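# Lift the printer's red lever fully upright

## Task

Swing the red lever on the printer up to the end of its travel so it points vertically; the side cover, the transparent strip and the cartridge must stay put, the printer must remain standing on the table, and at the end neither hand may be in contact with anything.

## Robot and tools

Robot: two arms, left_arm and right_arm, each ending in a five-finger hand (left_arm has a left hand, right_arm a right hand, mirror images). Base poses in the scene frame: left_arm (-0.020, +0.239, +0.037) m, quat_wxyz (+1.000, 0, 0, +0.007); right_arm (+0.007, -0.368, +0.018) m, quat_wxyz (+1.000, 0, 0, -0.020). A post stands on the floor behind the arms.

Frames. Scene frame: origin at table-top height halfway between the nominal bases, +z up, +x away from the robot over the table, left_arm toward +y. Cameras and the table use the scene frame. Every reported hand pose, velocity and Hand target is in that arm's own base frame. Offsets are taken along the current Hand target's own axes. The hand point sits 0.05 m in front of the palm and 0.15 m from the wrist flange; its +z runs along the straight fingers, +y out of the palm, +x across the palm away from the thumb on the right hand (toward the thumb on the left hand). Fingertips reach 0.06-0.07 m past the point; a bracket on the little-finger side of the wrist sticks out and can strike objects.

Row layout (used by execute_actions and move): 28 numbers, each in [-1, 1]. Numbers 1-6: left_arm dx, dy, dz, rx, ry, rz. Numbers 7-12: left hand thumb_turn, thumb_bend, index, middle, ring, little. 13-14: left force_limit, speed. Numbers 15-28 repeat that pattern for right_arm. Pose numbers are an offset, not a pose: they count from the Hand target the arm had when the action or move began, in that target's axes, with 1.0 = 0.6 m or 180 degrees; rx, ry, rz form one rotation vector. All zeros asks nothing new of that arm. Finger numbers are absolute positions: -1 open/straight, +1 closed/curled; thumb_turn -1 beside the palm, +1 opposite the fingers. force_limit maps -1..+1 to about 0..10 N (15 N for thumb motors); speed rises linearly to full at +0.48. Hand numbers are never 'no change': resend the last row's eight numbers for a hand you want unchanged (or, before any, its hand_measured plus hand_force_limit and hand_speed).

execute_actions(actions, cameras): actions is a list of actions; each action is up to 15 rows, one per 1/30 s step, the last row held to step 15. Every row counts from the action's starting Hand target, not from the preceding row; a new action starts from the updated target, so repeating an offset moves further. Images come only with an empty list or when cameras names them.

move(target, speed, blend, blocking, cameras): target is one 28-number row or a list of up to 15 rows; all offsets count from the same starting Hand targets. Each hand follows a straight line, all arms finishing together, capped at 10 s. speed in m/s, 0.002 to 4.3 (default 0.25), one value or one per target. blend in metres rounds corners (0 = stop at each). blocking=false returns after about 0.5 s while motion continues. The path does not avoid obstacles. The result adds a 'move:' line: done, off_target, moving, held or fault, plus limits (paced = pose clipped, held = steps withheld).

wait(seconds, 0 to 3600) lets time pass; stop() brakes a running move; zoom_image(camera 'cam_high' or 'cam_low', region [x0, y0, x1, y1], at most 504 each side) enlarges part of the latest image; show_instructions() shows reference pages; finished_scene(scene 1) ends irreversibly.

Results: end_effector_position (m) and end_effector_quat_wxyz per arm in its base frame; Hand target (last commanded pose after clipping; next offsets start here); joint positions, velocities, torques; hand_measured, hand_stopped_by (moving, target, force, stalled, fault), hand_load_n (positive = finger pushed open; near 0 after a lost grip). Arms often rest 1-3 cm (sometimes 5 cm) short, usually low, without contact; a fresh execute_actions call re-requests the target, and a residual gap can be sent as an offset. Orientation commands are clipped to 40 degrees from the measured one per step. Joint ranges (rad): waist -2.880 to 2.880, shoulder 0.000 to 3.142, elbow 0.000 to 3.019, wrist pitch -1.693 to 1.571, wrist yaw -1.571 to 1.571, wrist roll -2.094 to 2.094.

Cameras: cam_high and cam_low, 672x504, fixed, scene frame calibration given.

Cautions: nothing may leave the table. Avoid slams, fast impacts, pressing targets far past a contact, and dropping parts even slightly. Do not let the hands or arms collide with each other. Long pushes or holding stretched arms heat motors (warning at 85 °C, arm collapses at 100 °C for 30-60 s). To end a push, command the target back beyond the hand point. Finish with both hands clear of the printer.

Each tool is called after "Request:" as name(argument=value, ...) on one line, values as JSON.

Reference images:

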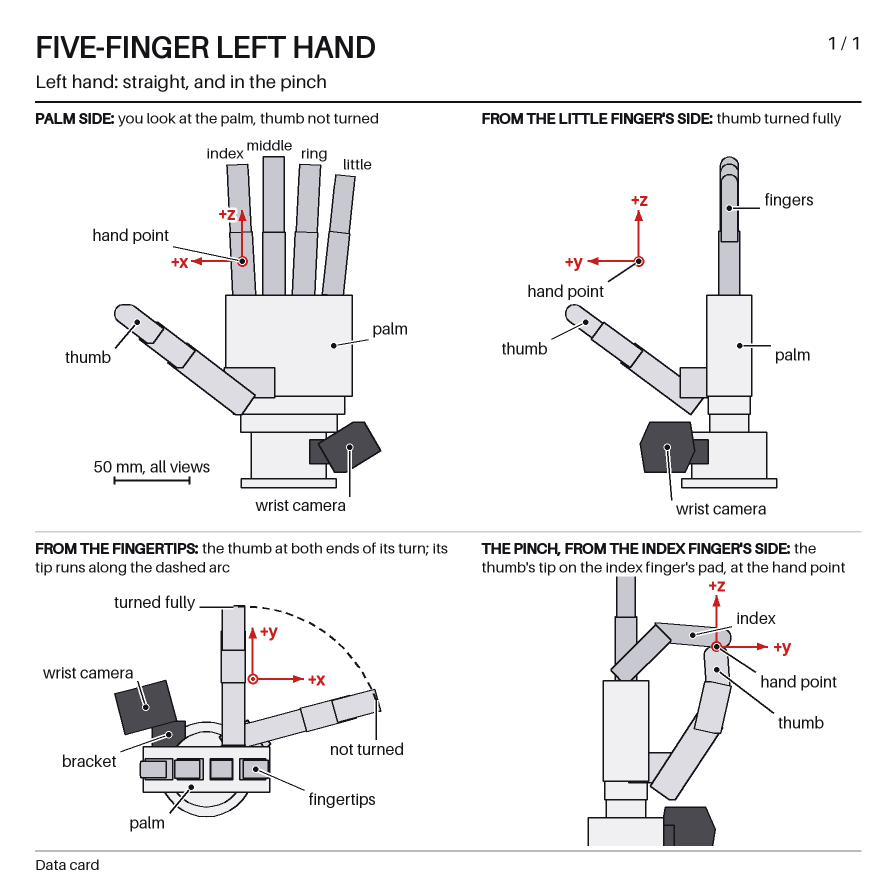

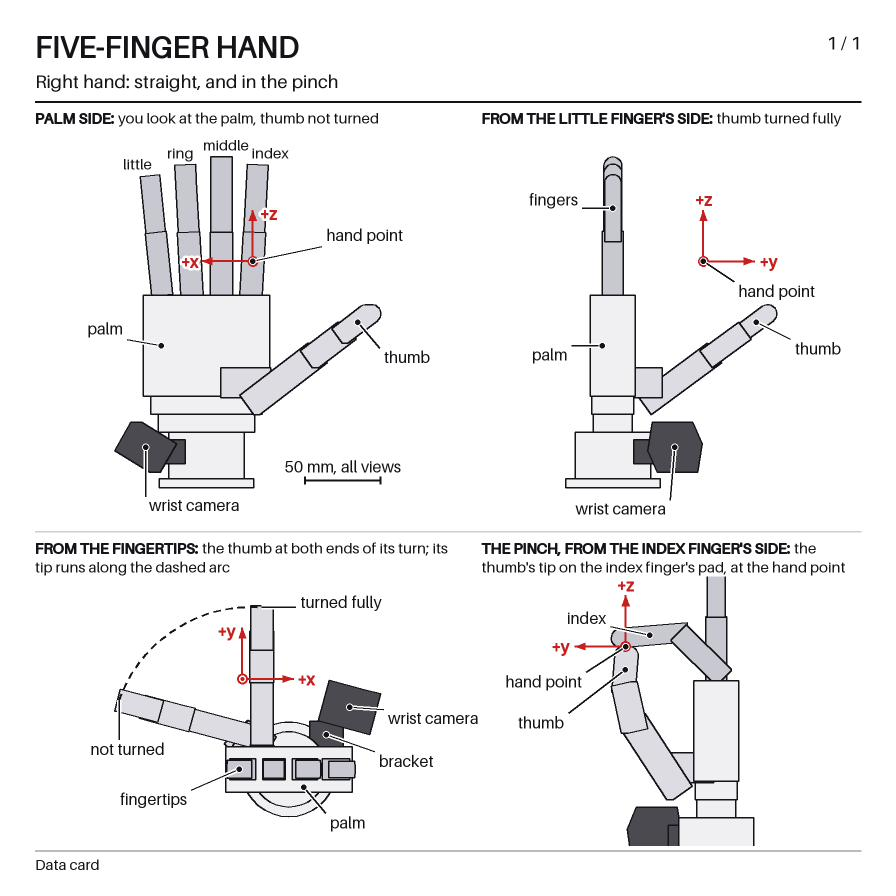

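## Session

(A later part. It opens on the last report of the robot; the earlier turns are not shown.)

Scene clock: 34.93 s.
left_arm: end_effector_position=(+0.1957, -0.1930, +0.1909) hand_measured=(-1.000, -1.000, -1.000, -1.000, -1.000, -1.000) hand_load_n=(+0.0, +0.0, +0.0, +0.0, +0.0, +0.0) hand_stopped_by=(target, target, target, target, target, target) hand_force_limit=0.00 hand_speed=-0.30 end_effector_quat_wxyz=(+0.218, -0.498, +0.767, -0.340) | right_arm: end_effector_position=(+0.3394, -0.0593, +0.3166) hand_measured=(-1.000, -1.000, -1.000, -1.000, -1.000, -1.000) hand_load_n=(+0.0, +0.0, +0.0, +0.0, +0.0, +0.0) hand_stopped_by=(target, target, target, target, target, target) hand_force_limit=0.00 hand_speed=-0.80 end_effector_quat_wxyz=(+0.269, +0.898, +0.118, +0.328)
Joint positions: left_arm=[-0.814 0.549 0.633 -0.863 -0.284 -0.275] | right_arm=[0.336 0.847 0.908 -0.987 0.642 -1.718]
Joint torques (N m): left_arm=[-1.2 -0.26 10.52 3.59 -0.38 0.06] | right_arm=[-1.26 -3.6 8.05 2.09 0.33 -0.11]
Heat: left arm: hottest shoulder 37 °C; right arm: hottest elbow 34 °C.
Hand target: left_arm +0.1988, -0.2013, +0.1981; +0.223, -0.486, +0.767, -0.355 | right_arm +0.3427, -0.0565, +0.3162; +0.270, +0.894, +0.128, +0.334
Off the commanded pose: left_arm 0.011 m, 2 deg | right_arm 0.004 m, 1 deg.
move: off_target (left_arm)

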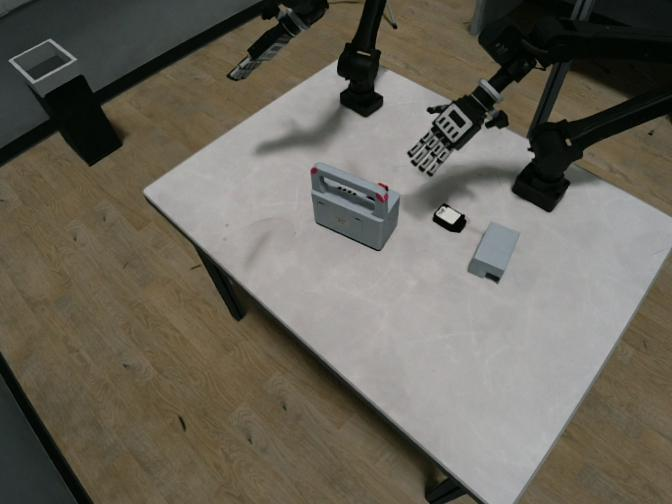

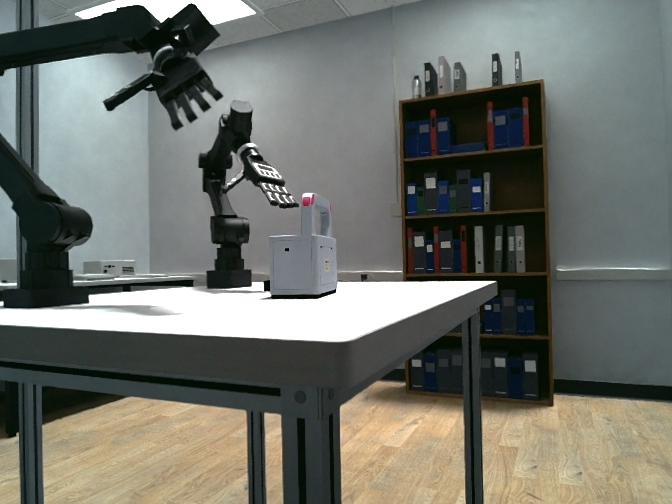

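Request:
move(target=[[0.0332,0.0794,0.0869,0,0,0, -1,-1,-1,1,1,1,0,-0.3, 0,0,0,0,0,0, -1,-1,-1,-1,-1,-1,0,-0.8],[0.0357,0.1148,0.1613,0,0,0, -1,-1,-1,1,1,1,0,-0.3, 0,0,0,0,0,0, -1,-1,-1,-1,-1,-1,0,-0.8]], speed=0.1, cameras=["all"])

Request:
zoom_image(camera="cam_high", region=[340, 120, 460, 240])

Request:
zoom_image(camera="cam_low", region=[200, 150, 350, 310])

Scene clock: 38.23 s.
left_arm: end_effector_position=(+0.2059, -0.2299, +0.0745) hand_measured=(-1.000, -1.000, -1.000, +1.000, +1.000, +1.000) hand_load_n=(+0.0, +0.0, +0.0, +0.0, +0.0, +0.0) hand_stopped_by=(target, target, target, target, target, target) hand_force_limit=0.00 hand_speed=-0.30 end_effector_quat_wxyz=(+0.217, -0.484, +0.777, -0.340) | right_arm: end_effector_position=(+0.3394, -0.0593, +0.3166) hand_measured=(-1.000, -1.000, -1.000, -1.000, -1.000, -1.000) hand_load_n=(-0.5, +0.0, +0.0, +0.0, +0.0, +0.0) hand_stopped_by=(target, target, target, target, target, target) hand_force_limit=0.00 hand_speed=-0.80 end_effector_quat_wxyz=(+0.269, +0.898, +0.118, +0.328)
Joint positions: left_arm=[-0.896 0.762 0.392 -0.424 -0.327 -0.304] | right_arm=[0.336 0.847 0.908 -0.987 0.642 -1.718]
Joint torques (N m): left_arm=[0.44 -1.38 10.04 3.48 -0.04 0.05] | right_arm=[-1.14 -3.6 8.05 2.1 0.34 -0.11]
Heat: left arm: hottest shoulder 37 °C; right arm: hottest elbow 34 °C.
Hand target: left_arm +0.2157, -0.2334, +0.0830; +0.223, -0.486, +0.767, -0.355 | right_arm +0.3427, -0.0565, +0.3162; +0.270, +0.894, +0.128, +0.334
Off the commanded pose: left_arm 0.013 m, 2 deg | right_arm 0.004 m, 1 deg.
move: off_target (left_arm)

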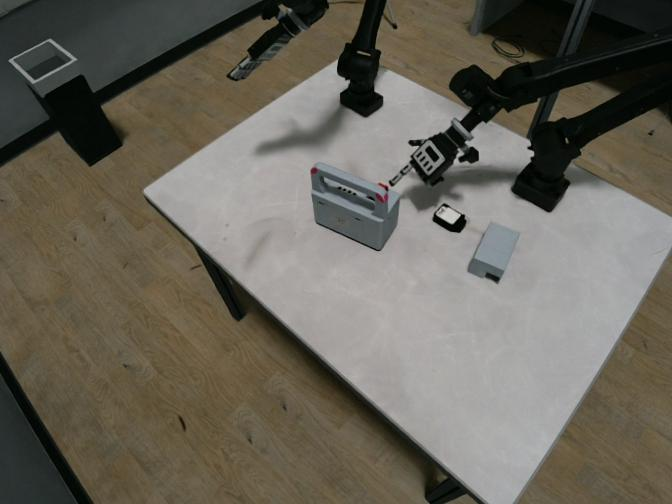

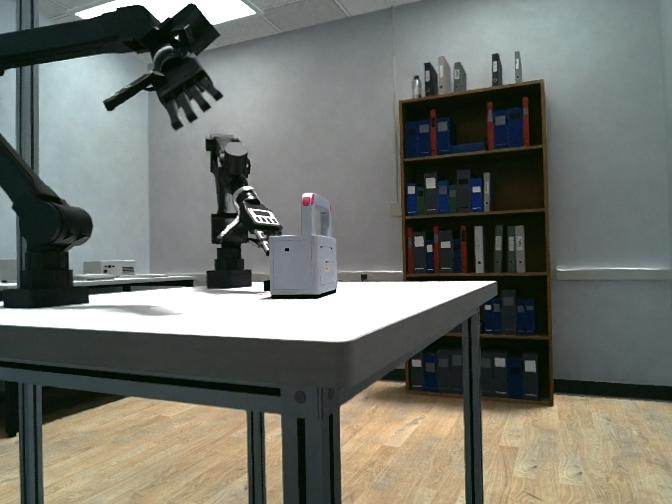

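Scaled by 4.200 from the camera's image (finer frame: 960x720).

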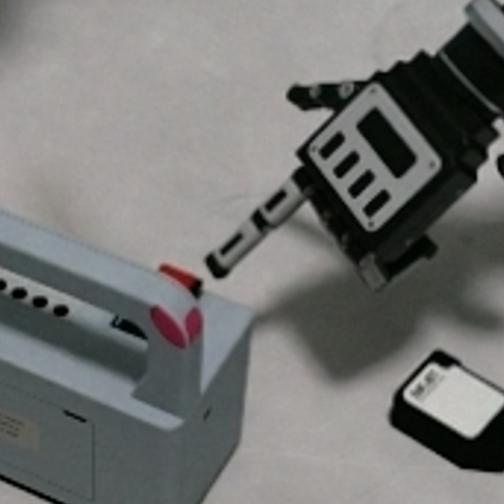

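Scaled by 3.150 from the camera's image (finer frame: 960x720).

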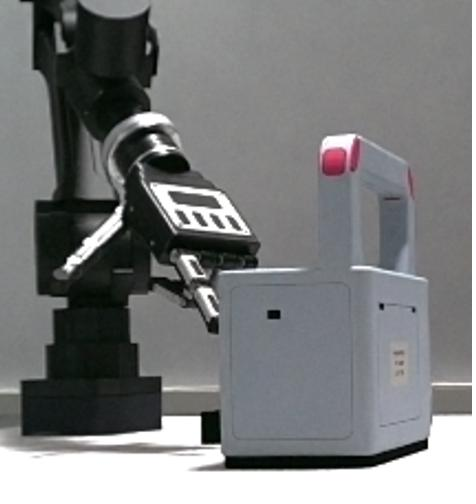

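Request:
move(target=[-0.0332,-0.0255,0.0304,0,0,0, -1,-1,-1,1,1,1,0,-0.3, 0,0,0,0,0,0, -1,-1,-1,-1,-1,-1,0,-0.8], speed=0.05, cameras=["all"])

Request:
zoom_image(camera="cam_high", region=[350, 140, 430, 220])

Request:
zoom_image(camera="cam_low", region=[200, 150, 350, 310])

Scene clock: 40.20 s.
left_arm: end_effector_position=(+0.2313, -0.2164, +0.0657) hand_measured=(-1.000, -1.000, -1.000, +1.000, +1.000, +1.000) hand_load_n=(+0.0, +0.0, +0.0, +0.0, +0.0, +0.0) hand_stopped_by=(target, target, target, target, target, target) hand_force_limit=0.00 hand_speed=-0.30 end_effector_quat_wxyz=(+0.214, -0.489, +0.777, -0.332) | right_arm: end_effector_position=(+0.3394, -0.0593, +0.3166) hand_measured=(-1.000, -1.000, -1.000, -1.000, -1.000, -1.000) hand_load_n=(+0.0, +0.0, +0.0, +0.0, +0.0, +0.0) hand_stopped_by=(target, target, target, target, target, target) hand_force_limit=0.00 hand_speed=-0.80 end_effector_quat_wxyz=(+0.269, +0.898, +0.118, +0.328)
Joint positions: left_arm=[-0.761 0.819 0.392 -0.358 -0.234 -0.216] | right_arm=[0.336 0.847 0.908 -0.987 0.642 -1.718]
Joint torques (N m): left_arm=[0.67 -1.67 11.41 3.6 -0.01 0.07] | right_arm=[-1.2 -3.6 8.05 2.1 0.33 -0.11]
Heat: left arm: hottest shoulder 37 °C; right arm: hottest elbow 34 °C.
Hand target: left_arm +0.2457, -0.2256, +0.0827; +0.223, -0.486, +0.767, -0.355 | right_arm +0.3427, -0.0565, +0.3162; +0.270, +0.894, +0.128, +0.334
Off the commanded pose: left_arm 0.024 m, 3 deg | right_arm 0.004 m, 1 deg.
move: off_target (left_arm)

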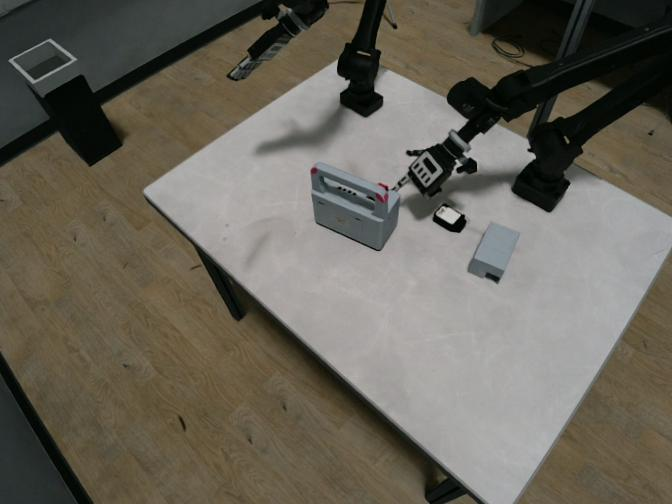

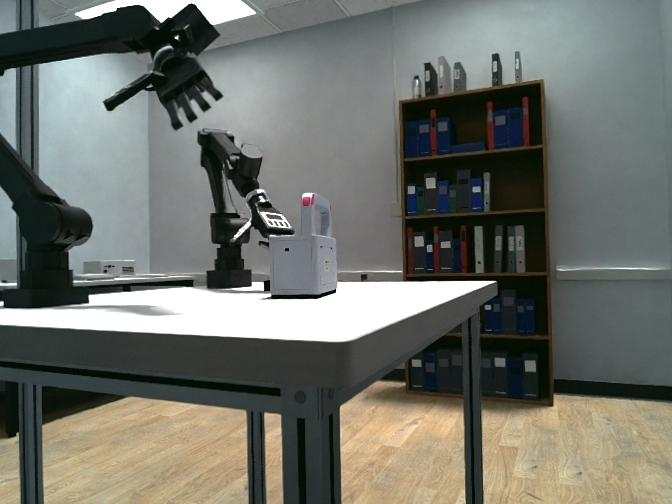

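Scaled by 6.300 from the camera's image (finer frame: 960x720).

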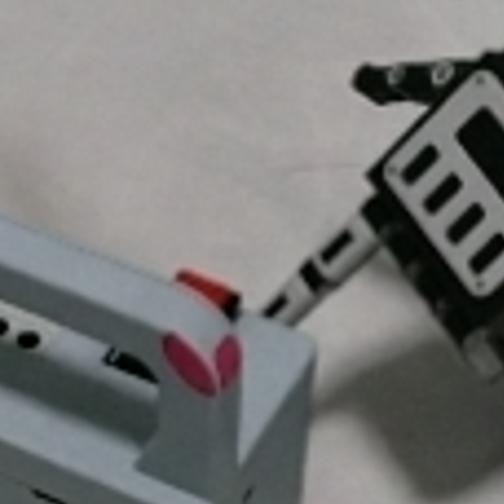

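Scaled by 3.150 from the camera's image (finer frame: 960x720).

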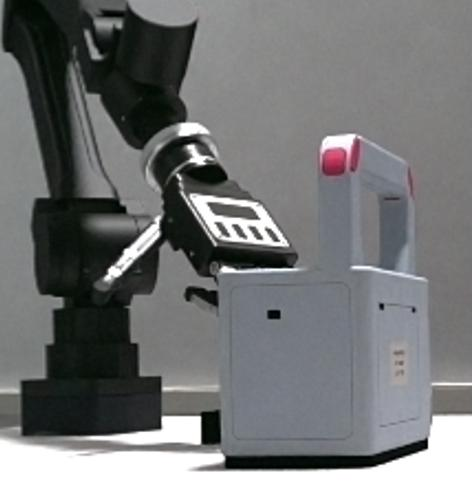

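Request:
move(target=[0.012,-0.042,-0.0278,0,0,0, -1,-1,-1,1,1,1,0,-0.3, 0,0,0,0,0,0, -1,-1,-1,-1,-1,-1,0,-0.8], speed=0.05, cameras=["all"])

Request:
zoom_image(camera="cam_high", region=[350, 140, 430, 220])

Request:
zoom_image(camera="cam_low", region=[200, 150, 350, 310])

Scene clock: 41.97 s.
left_arm: end_effector_position=(+0.2374, -0.2205, +0.0858) hand_measured=(-1.000, -1.000, -1.000, +1.000, +1.000, +1.000) hand_load_n=(+0.0, +0.0, +0.0, +0.0, +0.0, +0.0) hand_stopped_by=(target, target, target, target, target, target) hand_force_limit=0.00 hand_speed=-0.30 end_effector_quat_wxyz=(+0.218, -0.490, +0.775, -0.334) | right_arm: end_effector_position=(+0.3394, -0.0593, +0.3166) hand_measured=(-1.000, -1.000, -1.000, -1.000, -1.000, -1.000) hand_load_n=(+0.0, +0.0, +0.0, +0.0, +0.0, +0.0) hand_stopped_by=(target, target, target, target, target, target) hand_force_limit=0.00 hand_speed=-0.80 end_effector_quat_wxyz=(+0.269, +0.898, +0.118, +0.328)
Joint positions: left_arm=[-0.761 0.81 0.443 -0.412 -0.24 -0.216] | right_arm=[0.336 0.847 0.908 -0.987 0.642 -1.718]
Joint torques (N m): left_arm=[-1.08 -2.43 13.6 1.42 -0.37 -0.09] | right_arm=[-1.2 -3.55 8.05 2.09 0.33 -0.11]
Heat: left arm: hottest shoulder 37 °C; right arm: hottest elbow 34 °C.
Hand target: left_arm +0.2460, -0.2336, +0.1128; +0.223, -0.486, +0.767, -0.355 | right_arm +0.3427, -0.0565, +0.3162; +0.270, +0.894, +0.128, +0.334
Off the commanded pose: left_arm 0.031 m, 3 deg | right_arm 0.004 m, 1 deg.
move: off_target (left_arm)

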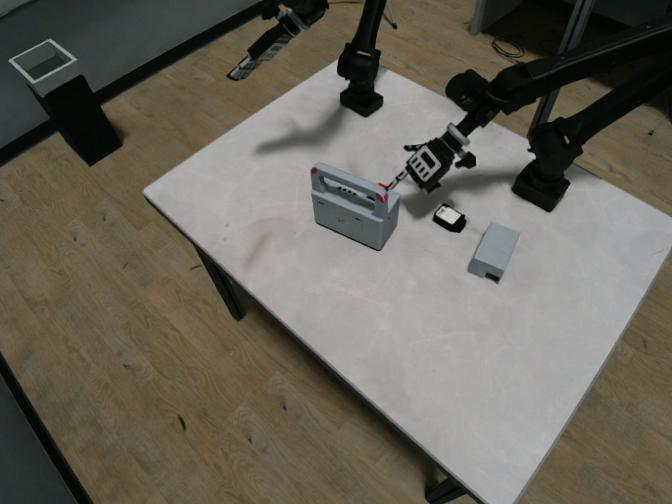

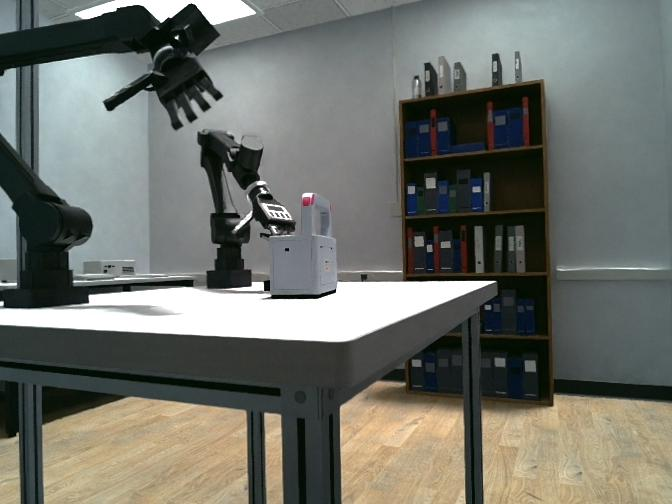

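Scaled by 6.300 from the camera's image (finer frame: 960x720).

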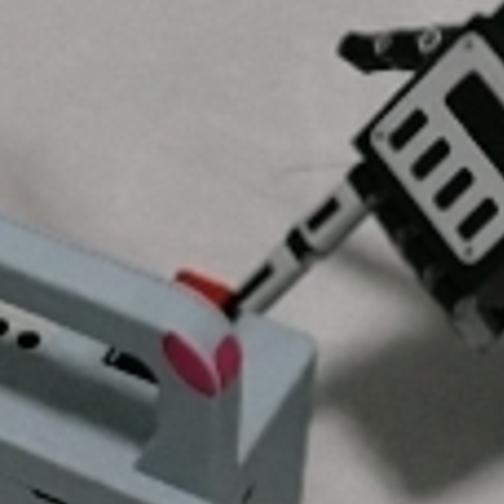

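Scaled by 3.150 from the camera's image (finer frame: 960x720).

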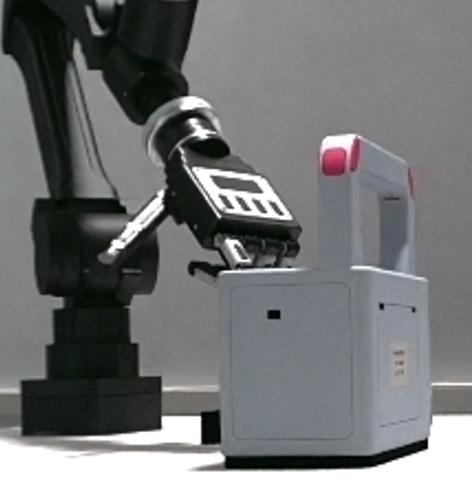

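Request:
move(target=[0.0,-0.0255,-0.0214,0,0,0, -1,-1,-1,1,1,1,0,-0.3, 0,0,0,0,0,0, -1,-1,-1,-1,-1,-1,0,-0.8], speed=0.05, cameras=["all"])

Request:
zoom_image(camera="cam_high", region=[350, 140, 430, 220])

Request:
zoom_image(camera="cam_low", region=[200, 150, 350, 310])

Scene clock: 43.30 s.
left_arm: end_effector_position=(+0.2363, -0.2201, +0.1010) hand_measured=(-1.000, -1.000, -1.000, +1.000, +1.000, +1.000) hand_load_n=(+0.0, +0.0, -0.5, +0.0, +0.0, +0.0) hand_stopped_by=(target, target, target, target, target, target) hand_force_limit=0.00 hand_speed=-0.30 end_effector_quat_wxyz=(+0.217, -0.489, +0.778, -0.330) | right_arm: end_effector_position=(+0.3394, -0.0593, +0.3166) hand_measured=(-1.000, -1.000, -1.000, -1.000, -1.000, -1.000) hand_load_n=(+0.0, +0.0, +0.0, +0.0, -0.5, +0.0) hand_stopped_by=(target, target, target, target, target, target) hand_force_limit=0.00 hand_speed=-0.80 end_effector_quat_wxyz=(+0.269, +0.898, +0.118, +0.328)
Joint positions: left_arm=[-0.762 0.79 0.481 -0.479 -0.24 -0.216] | right_arm=[0.336 0.847 0.908 -0.987 0.642 -1.718]
Joint torques (N m): left_arm=[-0.85 -2.73 14.17 1.57 -0.35 -0.09] | right_arm=[-1.2 -3.6 8.05 2.09 0.33 -0.11]
Heat: left arm: hottest elbow 38 °C; right arm: hottest elbow 34 °C.
Hand target: left_arm +0.2461, -0.2336, +0.1327; +0.223, -0.486, +0.767, -0.355 | right_arm +0.3427, -0.0565, +0.3162; +0.270, +0.894, +0.128, +0.334
Off the commanded pose: left_arm 0.036 m, 3 deg | right_arm 0.004 m, 1 deg.
move: off_target (left_arm)

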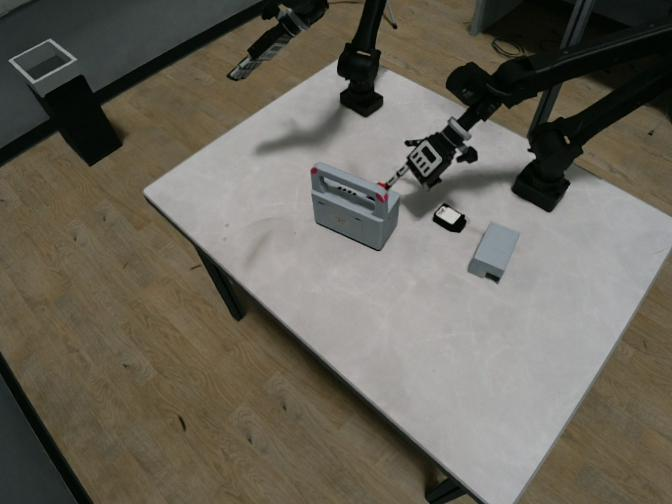

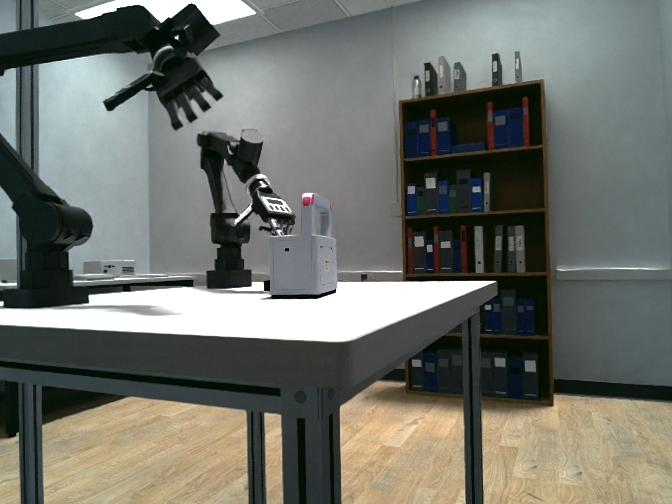

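Scaled by 6.300 from the camera's image (finer frame: 960x720).

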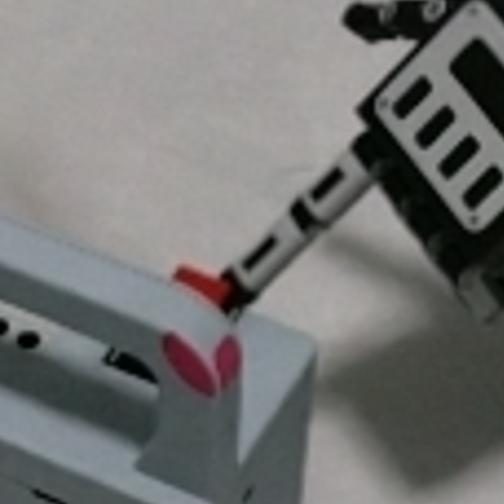

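Scaled by 3.150 from the camera's image (finer frame: 960x720).

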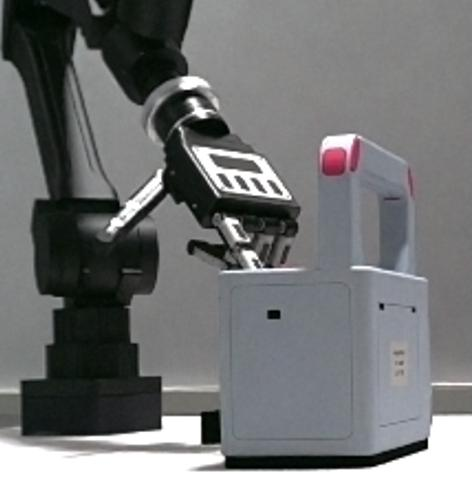

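Request:
move(target=[0.0,-0.0255,-0.0214,0,0,0, -1,-1,-1,1,1,1,0,-0.3, 0,0,0,0,0,0, -1,-1,-1,-1,-1,-1,0,-0.8], speed=0.05, cameras=["all"])

Request:
zoom_image(camera="cam_high", region=[360, 165, 410, 215])

Request:
zoom_image(camera="cam_low", region=[230, 180, 330, 280])

Scene clock: 44.57 s.
left_arm: end_effector_position=(+0.2386, -0.2231, +0.1245) hand_measured=(-1.000, -1.000, -1.000, +1.000, +1.000, +1.000) hand_load_n=(+0.0, +0.0, +0.0, +0.0, +0.0, +0.0) hand_stopped_by=(target, target, target, target, target, target) hand_force_limit=0.00 hand_speed=-0.30 end_effector_quat_wxyz=(+0.217, -0.488, +0.776, -0.334) | right_arm: end_effector_position=(+0.3394, -0.0593, +0.3166) hand_measured=(-1.000, -1.000, -1.000, -1.000, -1.000, -1.000) hand_load_n=(+0.0, +0.0, +0.0, +0.0, +0.0, +0.0) hand_stopped_by=(target, target, target, target, target, target) hand_force_limit=0.00 hand_speed=-0.80 end_effector_quat_wxyz=(+0.269, +0.898, +0.118, +0.328)
Joint positions: left_arm=[-0.764 0.773 0.535 -0.542 -0.24 -0.216] | right_arm=[0.336 0.847 0.908 -0.987 0.642 -1.718]
Joint torques (N m): left_arm=[-1.08 -2.26 13.97 1.46 -0.37 -0.09] | right_arm=[-1.2 -3.6 8.05 2.1 0.34 -0.11]
Heat: left arm: hottest elbow 38 °C; right arm: hottest elbow 34 °C.
Hand target: left_arm +0.2463, -0.2336, +0.1527; +0.223, -0.486, +0.767, -0.355 | right_arm +0.3427, -0.0565, +0.3162; +0.270, +0.894, +0.128, +0.334
Off the commanded pose: left_arm 0.031 m, 3 deg | right_arm 0.004 m, 1 deg.
move: off_target (left_arm)

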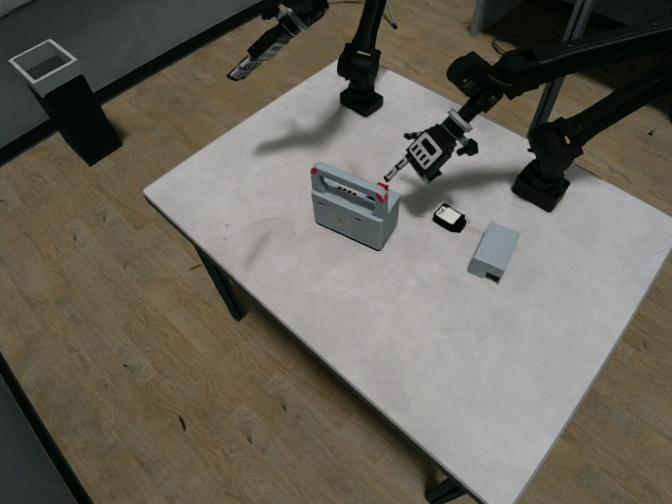

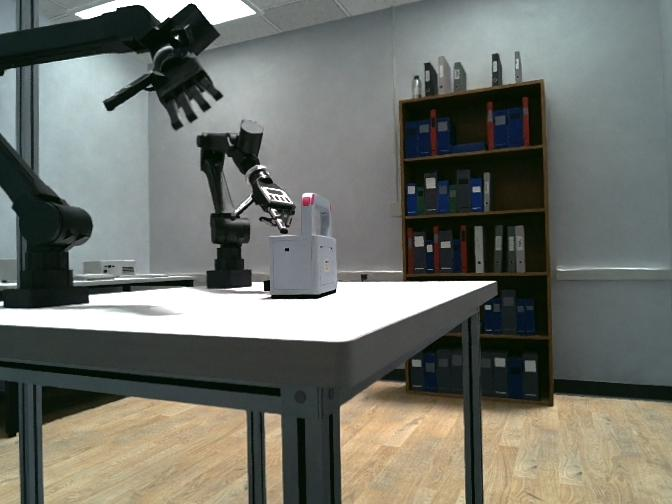

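Scaled by 10.080 from the camera's image (finer frame: 960x720).

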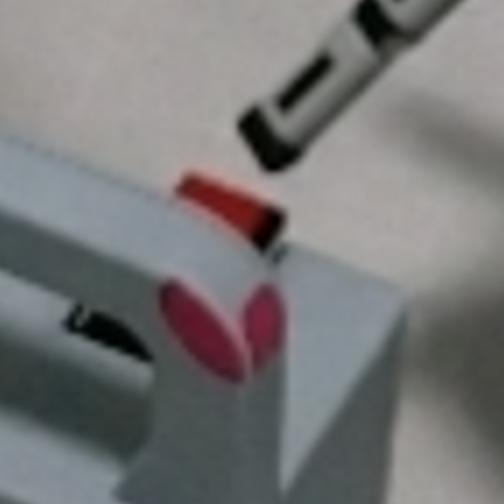

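Scaled by 5.040 from the camera's image (finer frame: 960x720).

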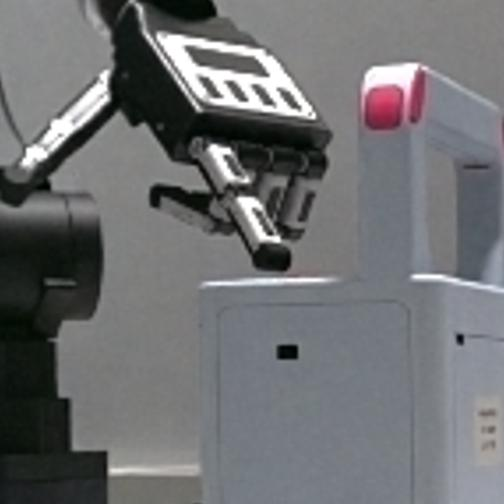

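Request:
zoom_image(camera="cam_low", region=[265, 215, 315, 250])

Request:
zoom_image(camera="cam_high", region=[370, 170, 400, 200])

Scaled by 10.080 from the camera's image (finer frame: 960x720).

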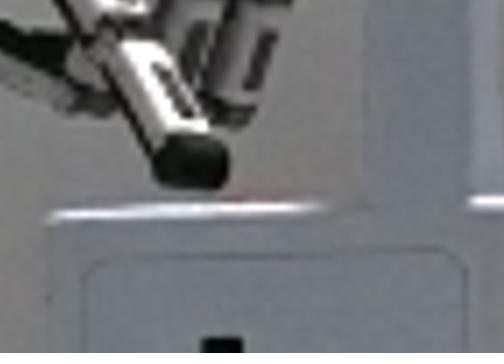

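Scaled by 16.800 from the camera's image (finer frame: 960x720).

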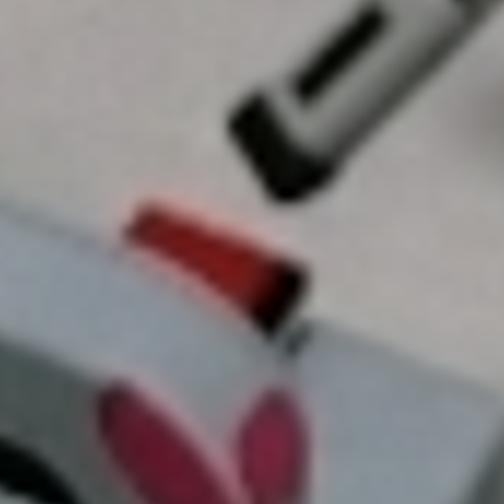

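Request:
move(target=[0.0035,0.0559,0.0371,0,0,0, -1,-1,-1,1,1,1,0,-0.3, 0,0,0,0,0,0, -1,-1,-1,-1,-1,-1,0,-0.8], speed=0.05, cameras=["all"])

Request:
zoom_image(camera="cam_high", region=[370, 170, 400, 200])

Request:
zoom_image(camera="cam_low", region=[265, 215, 315, 250])

Scene clock: 47.63 s.
left_arm: end_effector_position=(+0.2394, -0.2231, +0.1093) hand_measured=(-1.000, -1.000, -1.000, +1.000, +1.000, +1.000) hand_load_n=(-0.5, +0.0, -0.5, +0.0, +0.5, +0.0) hand_stopped_by=(target, target, target, target, target, target) hand_force_limit=0.00 hand_speed=-0.30 end_effector_quat_wxyz=(+0.224, -0.487, +0.773, -0.340) | right_arm: end_effector_position=(+0.3394, -0.0593, +0.3166) hand_measured=(-1.000, -1.000, -1.000, -1.000, -1.000, -1.000) hand_load_n=(+0.0, +0.0, +0.0, +0.0, +0.5, +0.0) hand_stopped_by=(target, target, target, target, target, target) hand_force_limit=0.00 hand_speed=-0.80 end_effector_quat_wxyz=(+0.269, +0.898, +0.118, +0.328)
Joint positions: left_arm=[-0.771 0.779 0.489 -0.473 -0.255 -0.216] | right_arm=[0.336 0.847 0.908 -0.987 0.642 -1.718]
Joint torques (N m): left_arm=[-1.55 -0.85 9.66 3.62 -0.23 -0.21] | right_arm=[-1.2 -3.55 8.05 2.09 0.33 -0.11]
Heat: left arm: hottest elbow 38 °C; right arm: hottest elbow 34 °C.
Hand target: left_arm +0.2410, -0.2335, +0.1127; +0.223, -0.486, +0.767, -0.355 | right_arm +0.3427, -0.0565, +0.3162; +0.270, +0.894, +0.128, +0.334
Off the commanded pose: left_arm 0.011 m, 2 deg | right_arm 0.004 m, 1 deg.
move: off_target (left_arm)

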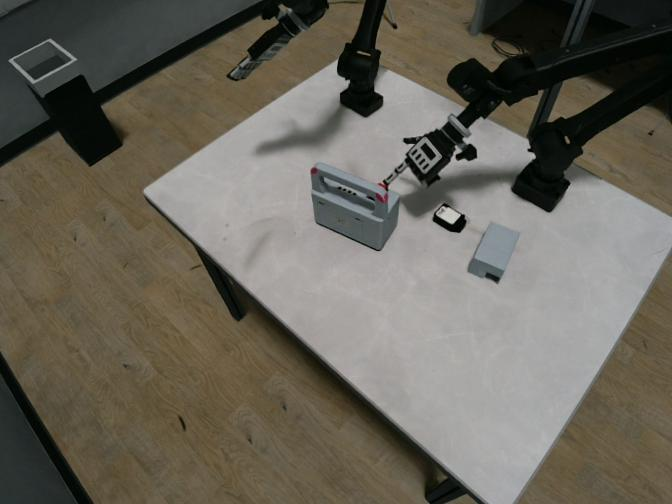

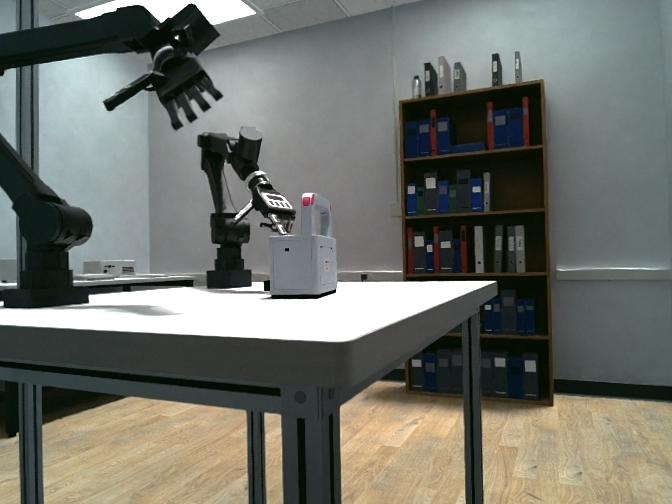

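Scaled by 16.800 from the camera's image (finer frame: 960x720).

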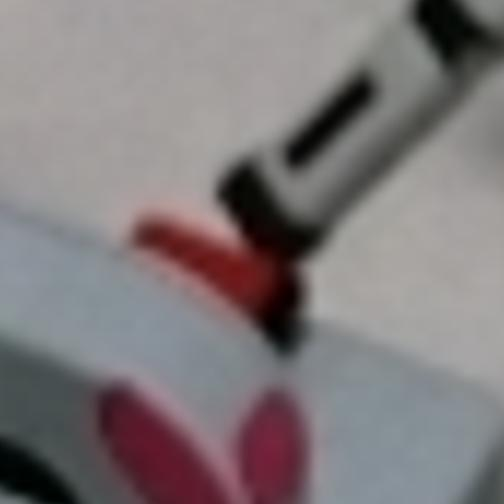

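Scaled by 10.080 from the camera's image (finer frame: 960x720).

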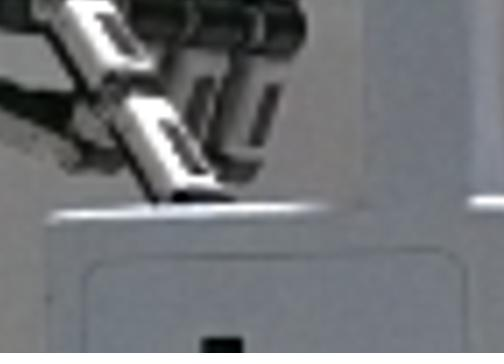

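Request:
move(target=[[0.0212,0.0163,-0.0453,0,0,0, -1,-1,-1,1,1,1,0,-0.3, 0,0,0,0,0,0, -1,-1,-1,-1,-1,-1,0,-0.8],[0.0212,0.0738,0.0028,0,0,0, -1,-1,-1,1,1,1,0,-0.3, 0,0,0,0,0,0, -1,-1,-1,-1,-1,-1,0,-0.8],[-0.007,0.035,0.049,0,0,0, -1,-1,-1,1,1,1,0,-0.3, 0,0,0,0,0,0, -1,-1,-1,-1,-1,-1,0,-0.8]], speed=0.06, blend=[0.01,0.01,0], cameras=["all"])

Request:
zoom_image(camera="cam_high", region=[370, 170, 400, 200])

Request:
zoom_image(camera="cam_low", region=[245, 205, 315, 270])

Scene clock: 51.03 s.
left_arm: end_effector_position=(+0.2312, -0.2202, +0.0541) hand_measured=(-1.000, -1.000, -1.000, +1.000, +1.000, +1.000) hand_load_n=(+0.0, +0.0, +0.0, +0.0, +0.5, +0.0) hand_stopped_by=(target, target, target, target, target, target) hand_force_limit=0.00 hand_speed=-0.30 end_effector_quat_wxyz=(+0.213, -0.489, +0.781, -0.326) | right_arm: end_effector_position=(+0.3394, -0.0593, +0.3166) hand_measured=(-1.000, -1.000, -1.000, -1.000, -1.000, -1.000) hand_load_n=(+0.0, +0.0, +0.0, +0.0, +0.0, +0.0) hand_stopped_by=(target, target, target, target, target, target) hand_force_limit=0.00 hand_speed=-0.80 end_effector_quat_wxyz=(+0.269, +0.898, +0.118, +0.328)
Joint positions: left_arm=[-0.773 0.865 0.385 -0.321 -0.241 -0.223] | right_arm=[0.336 0.847 0.908 -0.987 0.642 -1.718]
Joint torques (N m): left_arm=[0.5 -1.73 12.19 3.47 -0.01 0.07] | right_arm=[-1.2 -3.55 8.03 2.1 0.34 -0.11]
Heat: left arm: hottest elbow 38 °C; right arm: hottest elbow 34 °C.
Hand target: left_arm +0.2506, -0.2336, +0.0777; +0.223, -0.486, +0.767, -0.355 | right_arm +0.3427, -0.0565, +0.3162; +0.270, +0.894, +0.128, +0.334
Off the commanded pose: left_arm 0.033 m, 4 deg | right_arm 0.004 m, 1 deg.
move: off_target (left_arm)

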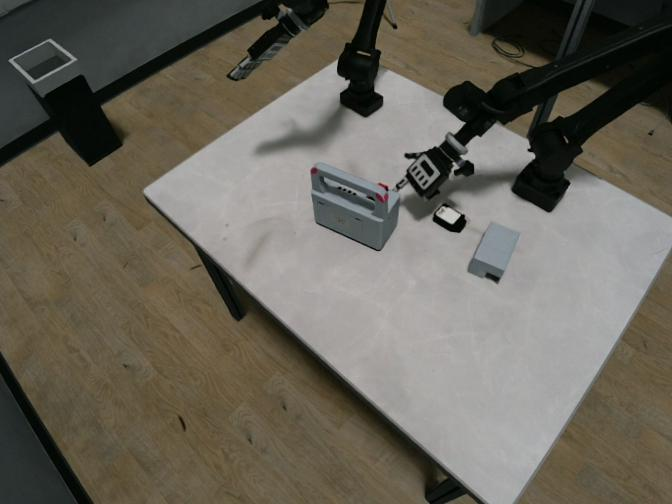

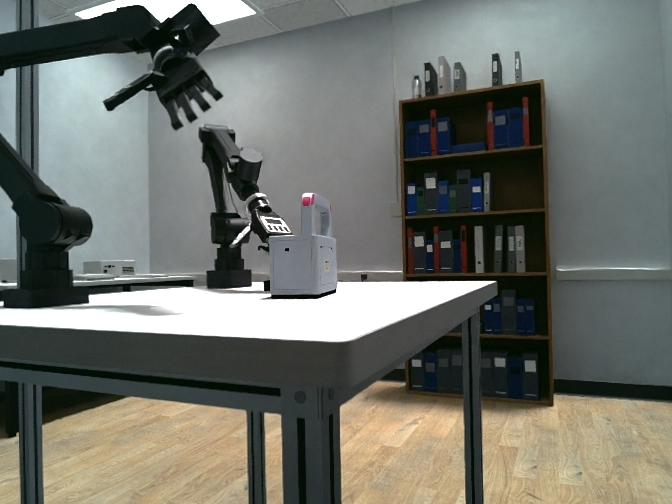

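Scaled by 16.800 from the camera's image (finer frame: 960x720).

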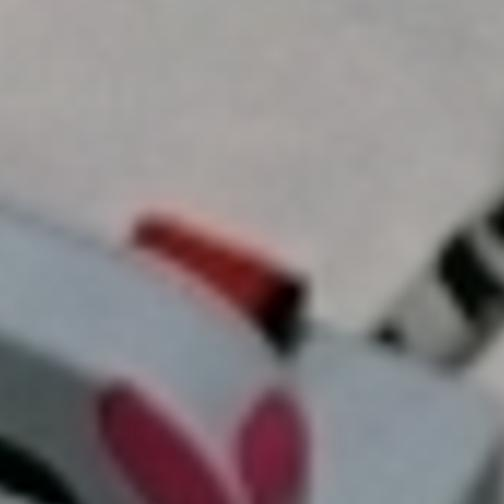

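Scaled by 7.200 from the camera's image (finer frame: 960x720).

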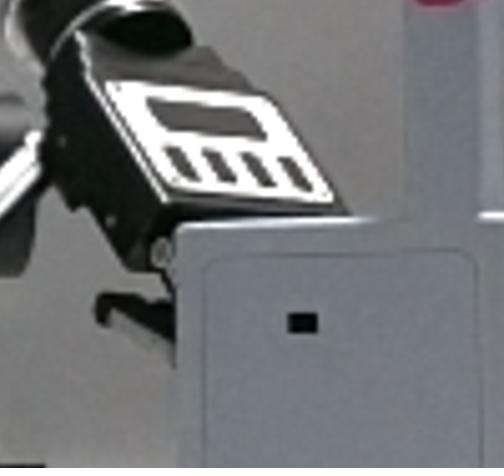

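Request:
move(target=[-0.0141,-0.0769,-0.0251,0,0,0, -1,-1,-1,1,1,1,0,-0.3, 0,0,0,0,0,0, -1,-1,-1,-1,-1,-1,0,-0.8], speed=0.05, cameras=["all"])

Request:
zoom_image(camera="cam_high", region=[370, 170, 400, 200])

Request:
zoom_image(camera="cam_low", region=[245, 205, 315, 270])

Scene clock: 52.93 s.
left_arm: end_effector_position=(+0.2494, -0.2282, +0.0903) hand_measured=(-1.000, -1.000, -1.000, +1.000, +1.000, +1.000) hand_load_n=(+0.0, +0.0, -0.5, +0.0, +0.0, +0.0) hand_stopped_by=(target, target, target, target, target, target) hand_force_limit=0.00 hand_speed=-0.30 end_effector_quat_wxyz=(+0.209, -0.482, +0.783, -0.333) | right_arm: end_effector_position=(+0.3394, -0.0593, +0.3166) hand_measured=(-1.000, -1.000, -1.000, -1.000, -1.000, -1.000) hand_load_n=(+0.0, +0.0, +0.0, +0.0, +0.0, +0.0) hand_stopped_by=(target, target, target, target, target, target) hand_force_limit=0.00 hand_speed=-0.80 end_effector_quat_wxyz=(+0.269, +0.898, +0.118, +0.328)
Joint positions: left_arm=[-0.732 0.865 0.483 -0.399 -0.195 -0.183] | right_arm=[0.336 0.847 0.908 -0.987 0.642 -1.718]
Joint torques (N m): left_arm=[1.03 -3.02 14.38 1.65 -0.11 0.03] | right_arm=[-1.2 -3.6 8.05 2.1 0.34 -0.11]
Heat: left arm: hottest elbow 39 °C; right arm: hottest elbow 34 °C.
Hand target: left_arm +0.2710, -0.2337, +0.1225; +0.223, -0.486, +0.767, -0.355 | right_arm +0.3427, -0.0565, +0.3162; +0.270, +0.894, +0.128, +0.334
Off the commanded pose: left_arm 0.039 m, 4 deg | right_arm 0.004 m, 1 deg.
move: off_target (left_arm)

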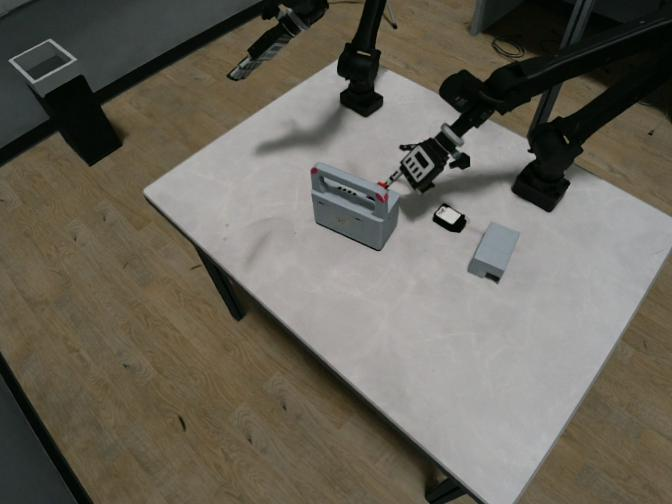

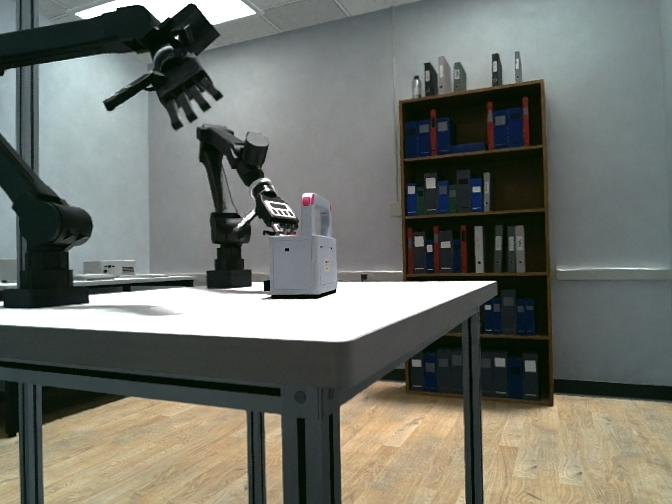

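Scaled by 16.800 from the camera's image (finer frame: 960x720).

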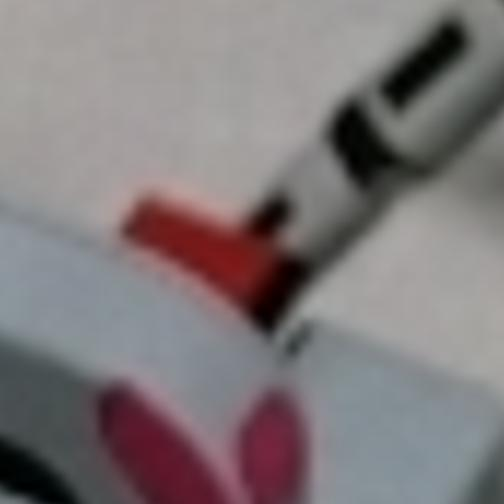

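Scaled by 7.200 from the camera's image (finer frame: 960x720).

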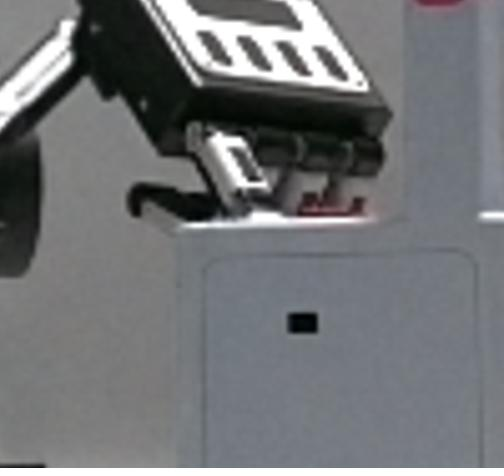

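Request:
move(target=[-0.007,-0.0352,-0.0099,0,0,0, -1,-1,-1,1,1,1,0,-0.3, 0,0,0,0,0,0, -1,-1,-1,-1,-1,-1,0,-0.8], speed=0.05, cameras=["all"])

Request:
zoom_image(camera="cam_high", region=[370, 170, 400, 200])

Request:
zoom_image(camera="cam_low", region=[245, 205, 315, 270])

Scene clock: 54.30 s.
left_arm: end_effector_position=(+0.2633, -0.2296, +0.1146) hand_measured=(-1.000, -1.000, -1.000, +1.000, +1.000, +1.000) hand_load_n=(+0.0, +0.0, +0.0, +0.0, +0.0, +0.5) hand_stopped_by=(target, target, target, target, target, target) hand_force_limit=0.00 hand_speed=-0.30 end_effector_quat_wxyz=(+0.212, -0.484, +0.779, -0.339) | right_arm: end_effector_position=(+0.3394, -0.0593, +0.3166) hand_measured=(-1.000, -1.000, -1.000, -1.000, -1.000, -1.000) hand_load_n=(+0.0, +0.0, +0.0, +0.0, +0.0, +0.0) hand_stopped_by=(target, target, target, target, target, target) hand_force_limit=0.00 hand_speed=-0.80 end_effector_quat_wxyz=(+0.269, +0.898, +0.118, +0.328)
Joint positions: left_arm=[-0.701 0.865 0.544 -0.444 -0.179 -0.166] | right_arm=[0.336 0.847 0.908 -0.987 0.642 -1.718]
Joint torques (N m): left_arm=[0.56 -2.43 14.19 1.59 0.01 0.04] | right_arm=[-1.26 -3.6 8.05 2.11 0.34 -0.11]
Heat: left arm: hottest elbow 39 °C; right arm: hottest elbow 34 °C.
Hand target: left_arm +0.2811, -0.2338, +0.1425; +0.223, -0.486, +0.767, -0.355 | right_arm +0.3427, -0.0565, +0.3162; +0.270, +0.894, +0.128, +0.334
Off the commanded pose: left_arm 0.033 m, 3 deg | right_arm 0.004 m, 1 deg.
move: off_target (left_arm)

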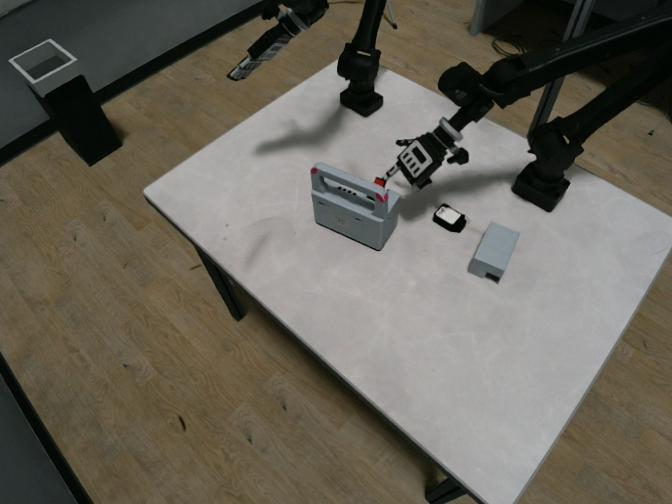

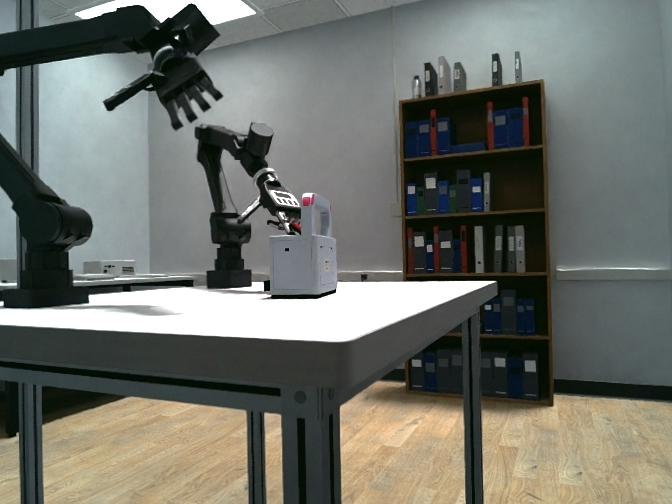

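Scaled by 16.800 from the camera's image (finer frame: 960x720).

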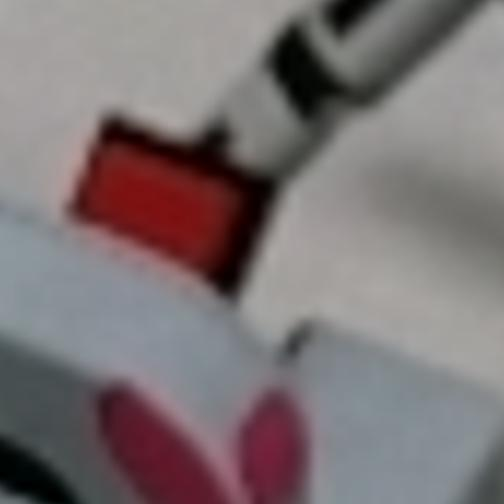

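Scaled by 7.200 from the camera's image (finer frame: 960x720).

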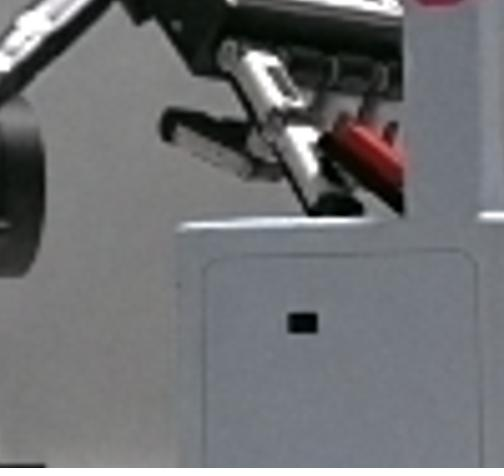

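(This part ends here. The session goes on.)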